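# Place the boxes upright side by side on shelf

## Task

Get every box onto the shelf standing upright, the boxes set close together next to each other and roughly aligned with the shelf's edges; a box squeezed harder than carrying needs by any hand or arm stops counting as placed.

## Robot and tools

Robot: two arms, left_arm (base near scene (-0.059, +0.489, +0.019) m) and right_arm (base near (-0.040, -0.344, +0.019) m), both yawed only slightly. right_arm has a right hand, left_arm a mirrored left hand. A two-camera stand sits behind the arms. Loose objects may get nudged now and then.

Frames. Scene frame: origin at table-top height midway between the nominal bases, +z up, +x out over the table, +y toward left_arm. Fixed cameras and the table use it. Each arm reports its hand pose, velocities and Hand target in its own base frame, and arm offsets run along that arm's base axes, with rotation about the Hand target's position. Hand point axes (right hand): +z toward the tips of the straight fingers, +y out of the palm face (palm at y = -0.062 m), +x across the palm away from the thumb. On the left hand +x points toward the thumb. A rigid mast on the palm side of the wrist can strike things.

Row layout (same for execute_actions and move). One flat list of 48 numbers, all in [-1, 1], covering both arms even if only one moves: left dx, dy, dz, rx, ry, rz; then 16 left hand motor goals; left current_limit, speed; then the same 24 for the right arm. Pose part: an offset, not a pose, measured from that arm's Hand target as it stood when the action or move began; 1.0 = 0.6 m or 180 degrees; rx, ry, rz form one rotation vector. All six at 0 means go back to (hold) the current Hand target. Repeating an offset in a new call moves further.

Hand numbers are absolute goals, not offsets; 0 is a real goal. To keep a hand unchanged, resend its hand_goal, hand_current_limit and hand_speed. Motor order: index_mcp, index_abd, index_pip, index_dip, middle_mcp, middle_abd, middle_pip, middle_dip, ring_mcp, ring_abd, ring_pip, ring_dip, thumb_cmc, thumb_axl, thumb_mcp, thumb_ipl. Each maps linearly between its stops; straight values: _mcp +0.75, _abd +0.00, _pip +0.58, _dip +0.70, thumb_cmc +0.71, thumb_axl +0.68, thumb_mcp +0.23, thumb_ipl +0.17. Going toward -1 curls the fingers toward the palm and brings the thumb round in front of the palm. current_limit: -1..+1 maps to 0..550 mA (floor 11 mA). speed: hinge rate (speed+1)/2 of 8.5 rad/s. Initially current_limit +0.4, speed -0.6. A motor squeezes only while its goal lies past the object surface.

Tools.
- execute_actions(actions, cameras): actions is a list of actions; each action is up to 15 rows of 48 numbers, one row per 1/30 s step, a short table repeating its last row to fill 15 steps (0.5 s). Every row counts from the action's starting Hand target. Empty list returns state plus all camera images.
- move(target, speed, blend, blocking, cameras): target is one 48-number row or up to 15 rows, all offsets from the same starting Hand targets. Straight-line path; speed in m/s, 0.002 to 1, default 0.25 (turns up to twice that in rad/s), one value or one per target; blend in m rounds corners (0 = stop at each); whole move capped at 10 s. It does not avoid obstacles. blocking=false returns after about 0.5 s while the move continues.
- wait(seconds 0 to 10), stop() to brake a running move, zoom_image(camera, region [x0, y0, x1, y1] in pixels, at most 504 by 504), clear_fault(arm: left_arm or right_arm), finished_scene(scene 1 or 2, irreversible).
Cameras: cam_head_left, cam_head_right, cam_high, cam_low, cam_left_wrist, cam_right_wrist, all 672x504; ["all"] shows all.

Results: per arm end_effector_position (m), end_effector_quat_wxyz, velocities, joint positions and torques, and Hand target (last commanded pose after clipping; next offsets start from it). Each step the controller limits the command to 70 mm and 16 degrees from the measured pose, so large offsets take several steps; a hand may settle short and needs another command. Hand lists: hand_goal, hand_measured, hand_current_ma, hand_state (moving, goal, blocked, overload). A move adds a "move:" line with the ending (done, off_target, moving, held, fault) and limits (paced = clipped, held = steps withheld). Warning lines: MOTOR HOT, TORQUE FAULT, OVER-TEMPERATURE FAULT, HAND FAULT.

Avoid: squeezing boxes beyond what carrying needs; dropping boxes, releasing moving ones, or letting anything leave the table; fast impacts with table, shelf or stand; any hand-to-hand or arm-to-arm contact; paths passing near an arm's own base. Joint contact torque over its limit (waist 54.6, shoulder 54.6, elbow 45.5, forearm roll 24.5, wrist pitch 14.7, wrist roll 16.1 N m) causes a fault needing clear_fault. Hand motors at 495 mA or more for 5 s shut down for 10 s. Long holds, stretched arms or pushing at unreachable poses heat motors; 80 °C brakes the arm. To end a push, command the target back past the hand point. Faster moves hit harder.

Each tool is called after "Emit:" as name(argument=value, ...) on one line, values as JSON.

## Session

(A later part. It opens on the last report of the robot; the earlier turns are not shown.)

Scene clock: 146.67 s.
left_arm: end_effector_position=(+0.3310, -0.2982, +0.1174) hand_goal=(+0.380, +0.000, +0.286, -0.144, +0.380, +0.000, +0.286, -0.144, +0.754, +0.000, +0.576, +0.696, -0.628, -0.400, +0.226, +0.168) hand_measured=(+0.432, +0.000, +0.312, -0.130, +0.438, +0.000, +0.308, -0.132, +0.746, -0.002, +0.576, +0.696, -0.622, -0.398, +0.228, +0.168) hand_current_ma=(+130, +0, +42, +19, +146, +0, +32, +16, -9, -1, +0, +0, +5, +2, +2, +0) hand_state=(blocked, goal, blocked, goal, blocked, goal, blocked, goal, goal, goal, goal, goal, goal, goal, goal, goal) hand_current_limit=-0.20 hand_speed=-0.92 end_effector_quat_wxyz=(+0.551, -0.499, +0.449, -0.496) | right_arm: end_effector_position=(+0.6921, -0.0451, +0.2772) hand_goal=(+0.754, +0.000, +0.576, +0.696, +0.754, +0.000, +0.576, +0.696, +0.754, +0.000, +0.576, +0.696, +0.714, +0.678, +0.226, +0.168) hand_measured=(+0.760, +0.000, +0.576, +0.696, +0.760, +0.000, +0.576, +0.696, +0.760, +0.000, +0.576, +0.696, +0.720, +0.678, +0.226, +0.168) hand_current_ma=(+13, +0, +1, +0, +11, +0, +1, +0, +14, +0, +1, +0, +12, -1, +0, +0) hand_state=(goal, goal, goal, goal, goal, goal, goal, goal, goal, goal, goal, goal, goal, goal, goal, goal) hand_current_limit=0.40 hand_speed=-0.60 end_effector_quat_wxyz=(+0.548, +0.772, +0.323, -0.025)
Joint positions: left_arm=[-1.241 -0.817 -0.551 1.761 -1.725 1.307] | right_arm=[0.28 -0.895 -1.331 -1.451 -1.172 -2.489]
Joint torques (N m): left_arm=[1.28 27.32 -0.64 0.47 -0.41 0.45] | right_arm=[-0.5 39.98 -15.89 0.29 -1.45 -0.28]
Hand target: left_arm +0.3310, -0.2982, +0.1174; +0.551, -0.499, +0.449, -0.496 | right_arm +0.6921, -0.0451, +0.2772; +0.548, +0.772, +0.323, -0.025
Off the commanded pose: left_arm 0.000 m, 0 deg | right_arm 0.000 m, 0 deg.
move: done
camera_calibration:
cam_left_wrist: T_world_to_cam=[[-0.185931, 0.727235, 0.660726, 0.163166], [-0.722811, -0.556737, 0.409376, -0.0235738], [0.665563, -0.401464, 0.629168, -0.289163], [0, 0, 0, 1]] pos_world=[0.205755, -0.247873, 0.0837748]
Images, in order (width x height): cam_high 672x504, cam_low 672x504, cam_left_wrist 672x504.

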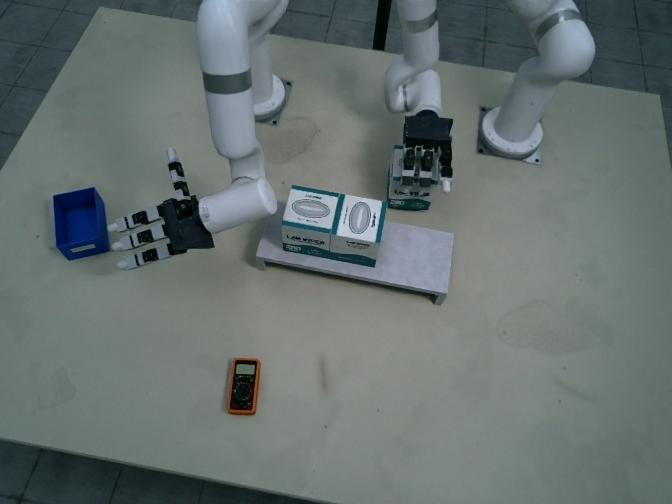

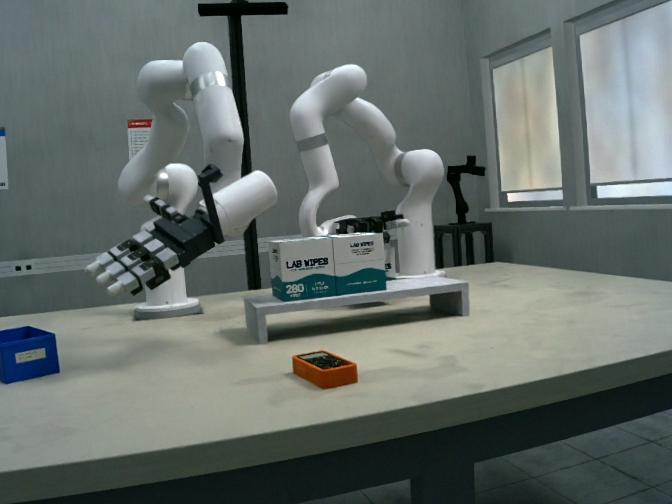

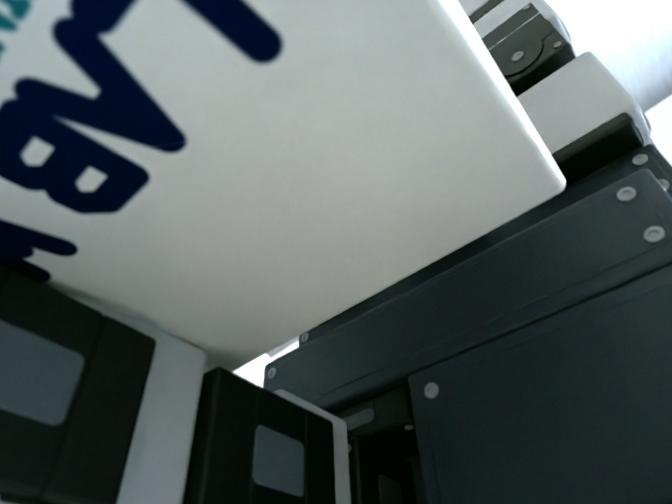

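Emit:
move(target=[[0,0,0.1827,0,0,0, 0.37,0,0.285,-0.145, 0.37,0,0.285,-0.145, 0.754,0,0.576,0.696, -0.629,-0.401,0.225,0.168, -0.2,-0.92, 0,0,0,0,0,0, 0.754,0,0.576,0.696,0.754,0,0.576,0.696,0.754,0,0.576,0.696,0.714,0.678,0.226,0.168,0.4,-0.6],[0.384,0.0378,0.1827,0,0,-0.0344, 0.37,0,0.285,-0.145, 0.37,0,0.285,-0.145, 0.754,0,0.576,0.696, -0.629,-0.401,0.225,0.168, -0.2,-0.92, 0,0,0,0,0,0, 0.754,0,0.576,0.696,0.754,0,0.576,0.696,0.754,0,0.576,0.696,0.714,0.678,0.226,0.168,0.4,-0.6],[0.384,0.0378,0.10,0,0,-0.0344, 0.37,0,0.285,-0.145, 0.37,0,0.285,-0.145, 0.754,0,0.576,0.696, -0.629,-0.401,0.225,0.168, -0.2,-0.92, 0,0,0,0,0,0, 0.754,0,0.576,0.696,0.754,0,0.576,0.696,0.754,0,0.576,0.696,0.714,0.678,0.226,0.168,0.4,-0.6]], speed=[0.08,0.1,0.06], cameras=["cam_high","cam_head_right","cam_low","cam_left_wrist"])

Emit:
zoom_image(camera="cam_high", region=[310, 170, 450, 290])

Emit:
zoom_image(camera="cam_low", region=[310, 190, 450, 310])

Scene clock: 155.63 s.
left_arm: end_effector_position=(+0.5614, -0.2756, +0.1774) hand_goal=(+0.370, +0.000, +0.286, -0.144, +0.370, +0.000, +0.286, -0.144, +0.754, +0.000, +0.576, +0.696, -0.628, -0.400, +0.226, +0.168) hand_measured=(+0.428, +0.000, +0.314, -0.128, +0.432, +0.000, +0.310, -0.130, +0.746, -0.002, +0.576, +0.696, -0.622, -0.398, +0.228, +0.168) hand_current_ma=(+149, +0, +49, +22, +166, +0, +38, +18, -9, -1, +0, +0, +6, +2, +2, +0) hand_state=(blocked, goal, blocked, goal, blocked, goal, blocked, goal, goal, goal, goal, goal, goal, goal, goal, goal) hand_current_limit=-0.20 hand_speed=-0.92 end_effector_quat_wxyz=(+0.523, -0.474, +0.475, -0.525) | right_arm: end_effector_position=(+0.6921, -0.0451, +0.2772) hand_goal=(+0.754, +0.000, +0.576, +0.696, +0.754, +0.000, +0.576, +0.696, +0.754, +0.000, +0.576, +0.696, +0.714, +0.678, +0.226, +0.168) hand_measured=(+0.760, +0.000, +0.576, +0.696, +0.760, +0.000, +0.576, +0.696, +0.760, +0.000, +0.576, +0.696, +0.720, +0.678, +0.226, +0.168) hand_current_ma=(+13, +0, +1, +0, +11, +0, +1, +0, +14, +0, +1, +0, +12, -1, +0, +0) hand_state=(goal, goal, goal, goal, goal, goal, goal, goal, goal, goal, goal, goal, goal, goal, goal, goal) hand_current_limit=0.40 hand_speed=-0.60 end_effector_quat_wxyz=(+0.548, +0.772, +0.323, -0.025)
Joint positions: left_arm=[-0.647 -0.707 -0.743 2.499 -1.64 1.593] | right_arm=[0.28 -0.895 -1.331 -1.451 -1.172 -2.489]
Joint torques (N m): left_arm=[3.44 23.03 -11.37 -0.68 -2.96 -0.64] | right_arm=[-1.26 39.99 -15.88 0.59 -1.44 -0.36]
Hand target: left_arm +0.5614, -0.2756, +0.1774; +0.523, -0.474, +0.475, -0.525 | right_arm +0.6921, -0.0451, +0.2772; +0.548, +0.772, +0.323, -0.025
Off the commanded pose: left_arm 0.000 m, 0 deg | right_arm 0.000 m, 0 deg.
move: done
camera_calibration:
cam_left_wrist: T_world_to_cam=[[-0.106468, 0.7431, 0.660657, 0.10959], [-0.778661, -0.475509, 0.409363, 0.184709], [0.618346, -0.470844, 0.629249, -0.463869], [0, 0, 0, 1]] pos_world=[0.442325, -0.212015, 0.143875]
Images, in order (width x height): cam_head_right 672x504, cam_high 672x504, cam_low 672x504, cam_left_wrist 672x504.

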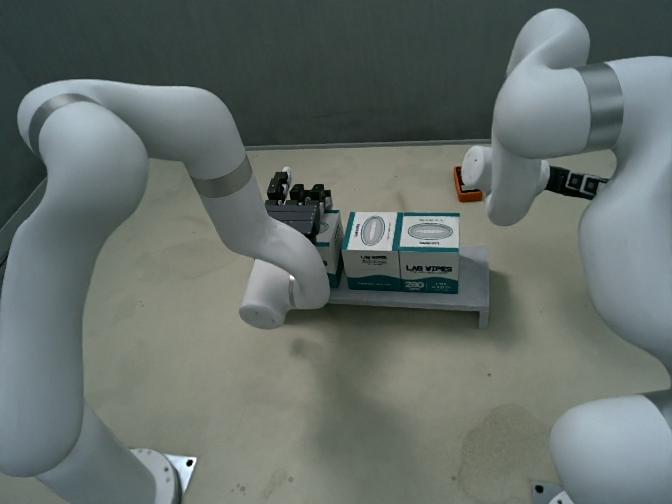

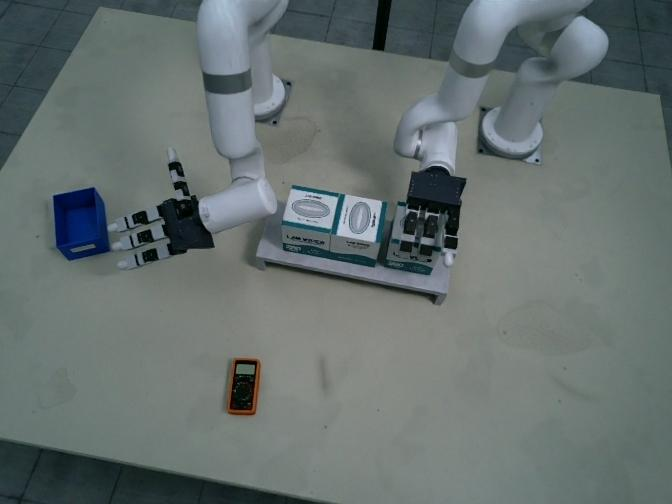

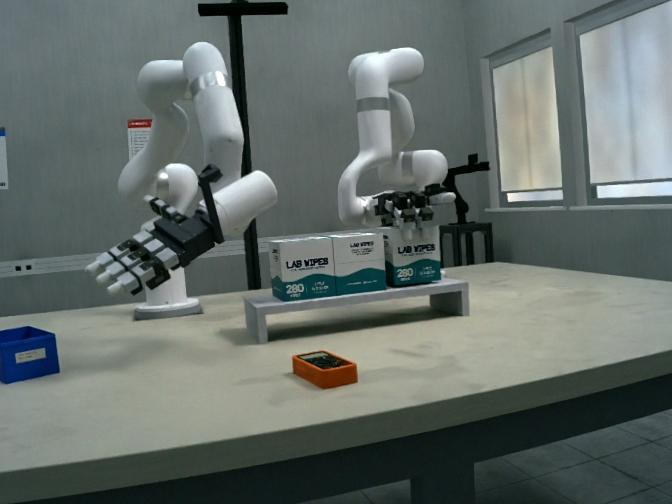

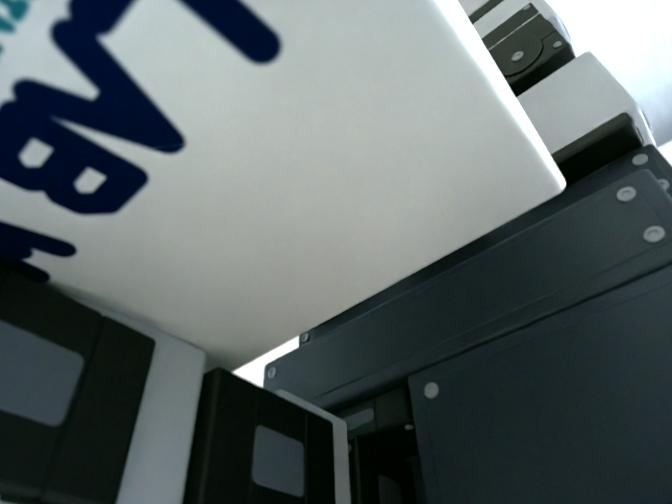

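Scaled by 3.600.

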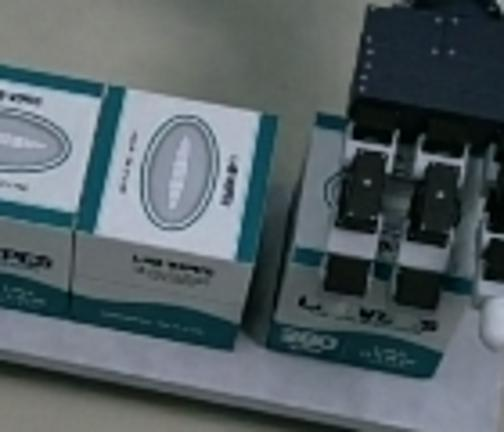

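Scaled by 3.600.

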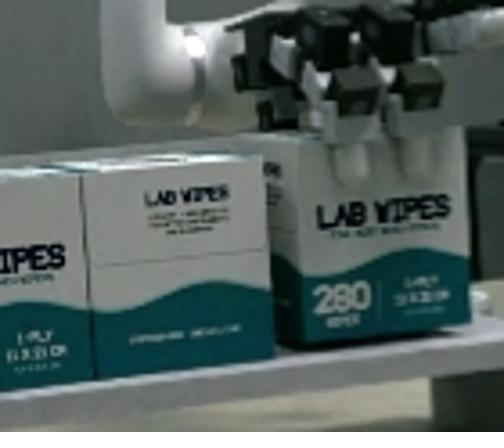

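Emit:
move(target=[[0,-0.0342,0,0,0,0, 0.37,0,0.285,-0.145, 0.37,0,0.285,-0.145, 0.754,0,0.576,0.696, -0.629,-0.401,0.225,0.168, -0.2,-0.92, 0,0,0,0,0,0, 0.754,0,0.576,0.696,0.754,0,0.576,0.696,0.754,0,0.576,0.696,0.714,0.678,0.226,0.168,0.4,-0.6],[0,-0.0342,-0.0155,0,0,0, 0.37,0,0.285,-0.145, 0.37,0,0.285,-0.145, 0.754,0,0.576,0.696, -0.629,-0.401,0.225,0.168, -0.2,-0.92, 0,0,0,0,0,0, 0.754,0,0.576,0.696,0.754,0,0.576,0.696,0.754,0,0.576,0.696,0.714,0.678,0.226,0.168,0.4,-0.6]], speed=[0.03,0.02], cameras=["cam_high","cam_low","cam_head_right"])

Emit:
zoom_image(camera="cam_high", region=[310, 170, 450, 290])

Emit:
zoom_image(camera="cam_low", region=[310, 190, 450, 310])

Scene clock: 158.53 s.
left_arm: end_effector_position=(+0.5614, -0.2961, +0.1682) hand_goal=(+0.370, +0.000, +0.286, -0.144, +0.370, +0.000, +0.286, -0.144, +0.754, +0.000, +0.576, +0.696, -0.628, -0.400, +0.226, +0.168) hand_measured=(+0.428, +0.000, +0.314, -0.128, +0.432, +0.000, +0.310, -0.130, +0.746, -0.002, +0.576, +0.696, -0.622, -0.398, +0.228, +0.168) hand_current_ma=(+149, +0, +50, +22, +166, +0, +38, +18, -9, -1, +0, +0, +6, +2, +2, +0) hand_state=(blocked, goal, blocked, goal, blocked, goal, blocked, goal, goal, goal, goal, goal, goal, goal, goal, goal) hand_current_limit=-0.20 hand_speed=-0.92 end_effector_quat_wxyz=(+0.524, -0.474, +0.475, -0.525) | right_arm: end_effector_position=(+0.6921, -0.0451, +0.2772) hand_goal=(+0.754, +0.000, +0.576, +0.696, +0.754, +0.000, +0.576, +0.696, +0.754, +0.000, +0.576, +0.696, +0.714, +0.678, +0.226, +0.168) hand_measured=(+0.760, +0.000, +0.576, +0.696, +0.760, +0.000, +0.576, +0.696, +0.760, +0.000, +0.576, +0.696, +0.720, +0.678, +0.226, +0.168) hand_current_ma=(+13, +0, +1, +0, +11, +0, +1, +0, +14, +0, +1, +0, +12, -1, +0, +0) hand_state=(goal, goal, goal, goal, goal, goal, goal, goal, goal, goal, goal, goal, goal, goal, goal, goal) hand_current_limit=0.40 hand_speed=-0.60 end_effector_quat_wxyz=(+0.548, +0.772, +0.323, -0.025)
Joint positions: left_arm=[-0.685 -0.745 -0.785 2.461 -1.638 1.596] | right_arm=[0.28 -0.895 -1.331 -1.451 -1.172 -2.489]
Joint torques (N m): left_arm=[-2.35 21.23 -9.53 -0.81 -1.44 -0.48] | right_arm=[-0.48 40.31 -16.14 0.17 -1.59 -0.43]
Hand target: left_arm +0.5614, -0.2961, +0.1681; +0.523, -0.474, +0.475, -0.525 | right_arm +0.6921, -0.0451, +0.2772; +0.548, +0.772, +0.323, -0.025
Off the commanded pose: left_arm 0.000 m, 0 deg | right_arm 0.000 m, 0 deg.
move: done
Images, in order (width x height): cam_head_right 672x504, cam_high 672x504, cam_low 672x504.

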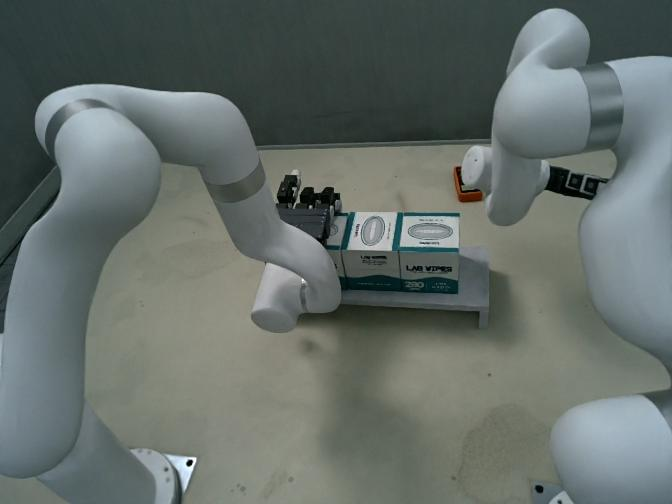

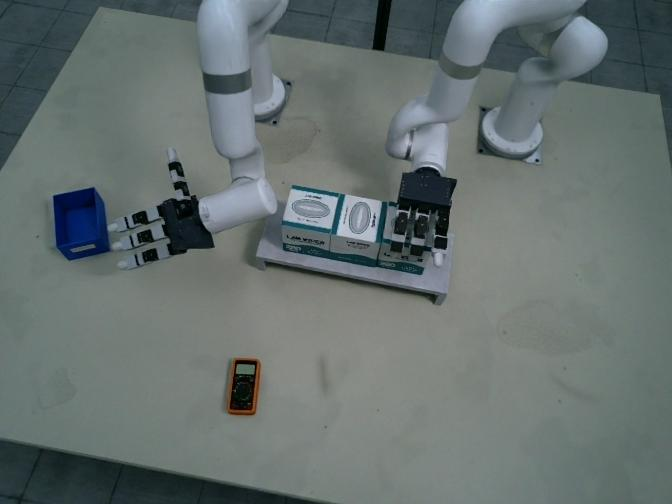

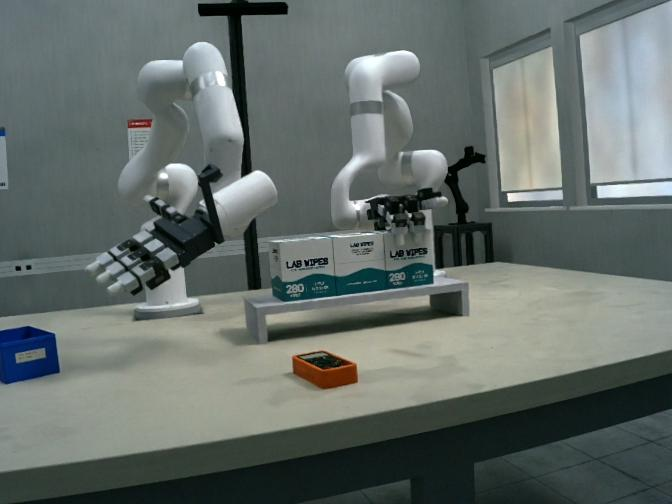

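Scaled by 3.600.

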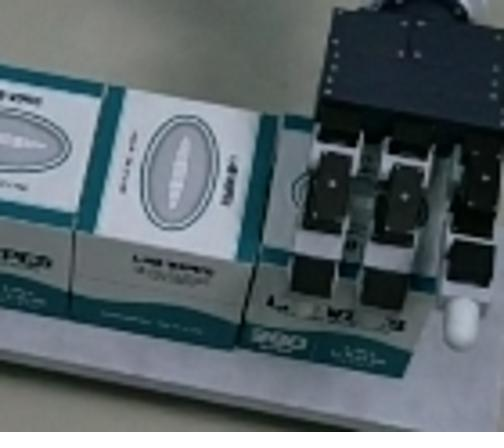

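Scaled by 3.600.

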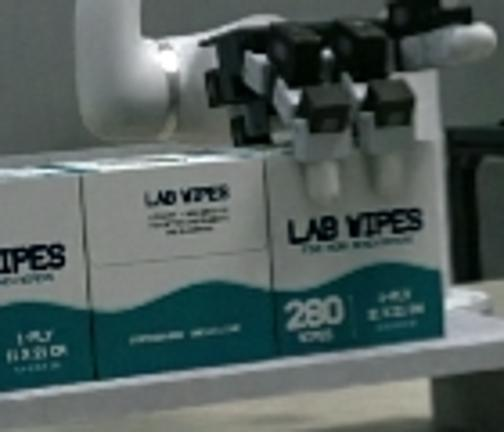

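Close and aligned. Lower slightly, release and retreat.

Emit:
move(target=[[0,0,-0.003,0,0,0, 0.37,0,0.285,-0.145, 0.37,0,0.285,-0.145, 0.754,0,0.576,0.696, -0.629,-0.401,0.225,0.168, -0.2,-0.92, 0,0,0,0,0,0, 0.754,0,0.576,0.696,0.754,0,0.576,0.696,0.754,0,0.576,0.696,0.714,0.678,0.226,0.168,0.4,-0.6],[0,0,-0.003,0,0,0, 0.70,0,0.285,-0.145, 0.70,0,0.285,-0.145, 0.754,0,0.576,0.696, -0.629,-0.401,0.225,0.168, 0,-0.9, 0,0,0,0,0,0, 0.754,0,0.576,0.696,0.754,0,0.576,0.696,0.754,0,0.576,0.696,0.714,0.678,0.226,0.168,0.4,-0.6],[-0.0117,0,-0.003,0,0,0, 0.72,0,0.212,-0.029, 0.72,0,0.212,-0.029, 0.754,0,0.576,0.696, -0.629,-0.401,0.225,0.168, 0,-0.9, 0,0,0,0,0,0, 0.754,0,0.576,0.696,0.754,0,0.576,0.696,0.754,0,0.576,0.696,0.714,0.678,0.226,0.168,0.4,-0.6],[-0.0117,0,0.22,0,0,0, 0.72,0,0.212,-0.029, 0.72,0,0.212,-0.029, 0.754,0,0.576,0.696, -0.629,-0.401,0.225,0.168, 0.4,-0.8, 0,0,0,0,0,0, 0.754,0,0.576,0.696,0.754,0,0.576,0.696,0.754,0,0.576,0.696,0.714,0.678,0.226,0.168,0.4,-0.6],[-0.25,0.2,0.3,0,0,0, 0.72,0,0.212,-0.029, 0.72,0,0.212,-0.029, 0.754,0,0.576,0.696, -0.629,-0.401,0.225,0.168, 0.4,-0.8, 0,0,0,0,0,0, 0.754,0,0.576,0.696,0.754,0,0.576,0.696,0.754,0,0.576,0.696,0.714,0.678,0.226,0.168,0.4,-0.6]], speed=[0.02,0.03,0.03,0.1,0.15], cameras=["cam_high","cam_low","cam_head_right","cam_head_left"])

Emit:
zoom_image(camera="cam_high", region=[260, 170, 470, 310])

Emit:
zoom_image(camera="cam_low", region=[240, 210, 480, 350])

Emit:
zoom_image(camera="cam_head_right", region=[260, 190, 500, 330])

Scene clock: 167.40 s.
left_arm: end_effector_position=(+0.4114, -0.1761, +0.3481) hand_goal=(+0.720, +0.000, +0.212, -0.028, +0.720, +0.000, +0.212, -0.028, +0.754, +0.000, +0.576, +0.696, -0.628, -0.400, +0.226, +0.168) hand_measured=(+0.700, +0.000, +0.212, -0.032, +0.696, +0.000, +0.212, -0.030, +0.746, -0.002, +0.576, +0.696, -0.626, -0.398, +0.228, +0.168) hand_current_ma=(-34, +0, +0, -3, -44, +0, +0, -2, -9, -1, +0, +0, +2, +2, +2, +0) hand_state=(blocked, goal, goal, goal, blocked, goal, goal, goal, goal, goal, goal, goal, goal, goal, goal, goal) hand_current_limit=0.40 hand_speed=-0.80 end_effector_quat_wxyz=(+0.523, -0.474, +0.475, -0.525) | right_arm: end_effector_position=(+0.6921, -0.0451, +0.2772) hand_goal=(+0.754, +0.000, +0.576, +0.696, +0.754, +0.000, +0.576, +0.696, +0.754, +0.000, +0.576, +0.696, +0.714, +0.678, +0.226, +0.168) hand_measured=(+0.760, +0.000, +0.576, +0.696, +0.760, +0.000, +0.576, +0.696, +0.760, +0.000, +0.576, +0.696, +0.720, +0.678, +0.226, +0.168) hand_current_ma=(+13, +0, +1, +0, +11, +0, +1, +0, +14, +0, +1, +0, +12, -1, +0, +0) hand_state=(goal, goal, goal, goal, goal, goal, goal, goal, goal, goal, goal, goal, goal, goal, goal, goal) hand_current_limit=0.40 hand_speed=-0.60 end_effector_quat_wxyz=(+0.548, +0.772, +0.323, -0.025)
Joint positions: left_arm=[-0.693 0.154 -0.232 2.438 -1.372 1.818] | right_arm=[0.28 -0.895 -1.331 -1.451 -1.172 -2.489]
Joint torques (N m): left_arm=[-4.72 12.21 -8.52 -0.78 -0.11 0.51] | right_arm=[-0.19 39.18 -15.88 0.39 -1.44 -0.48]
Hand target: left_arm +0.4114, -0.1761, +0.3481; +0.523, -0.474, +0.475, -0.525 | right_arm +0.6921, -0.0451, +0.2772; +0.548, +0.772, +0.323, -0.025
Off the commanded pose: left_arm 0.000 m, 0 deg | right_arm 0.000 m, 0 deg.
move: done
Images, in order (width x height): cam_head_left 672x504, cam_head_right 672x504, cam_high 672x504, cam_low 672x504.

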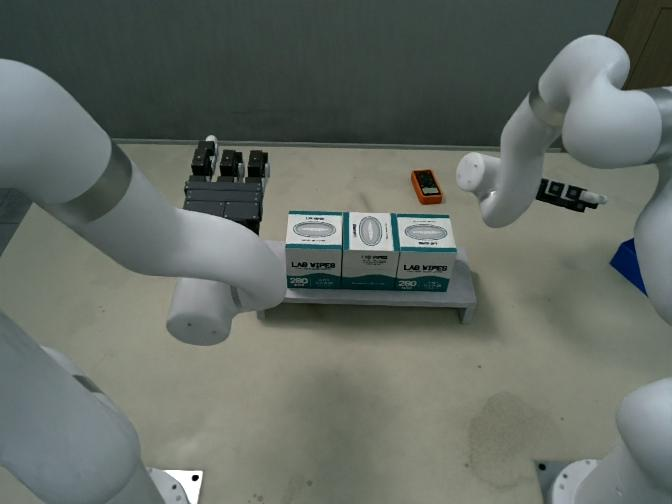

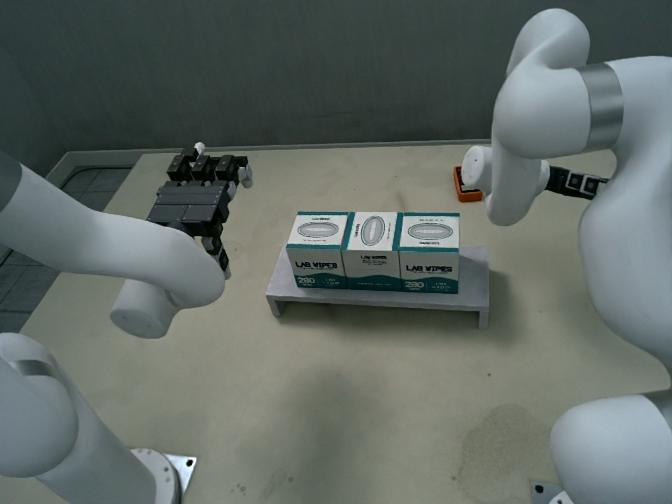

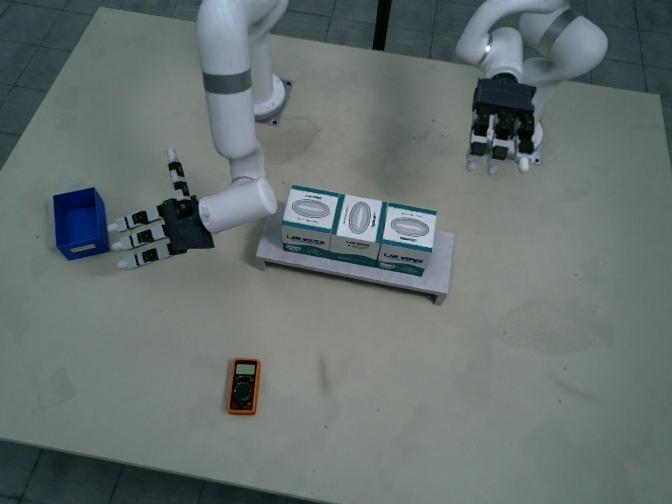

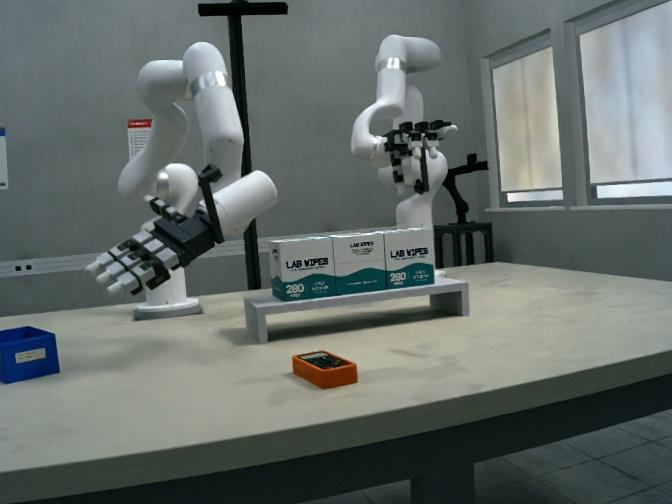

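Scaled by 2.400.

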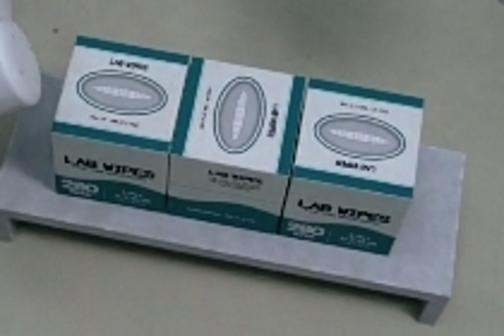

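Scaled by 2.100.

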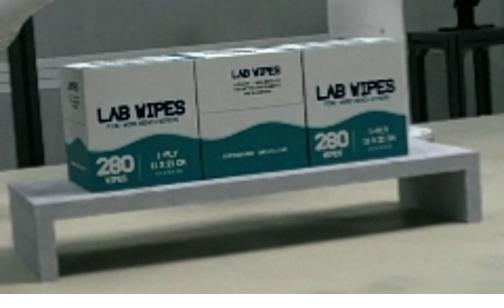

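Scaled by 2.100.

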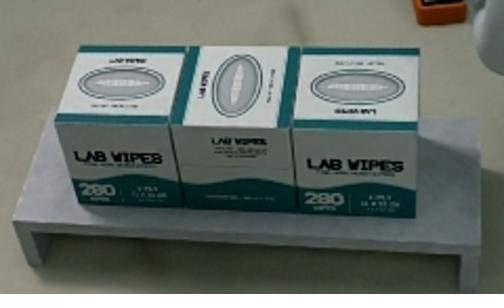

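Emit:
finished_scene(scene=1)

The scene is finished: the task was done.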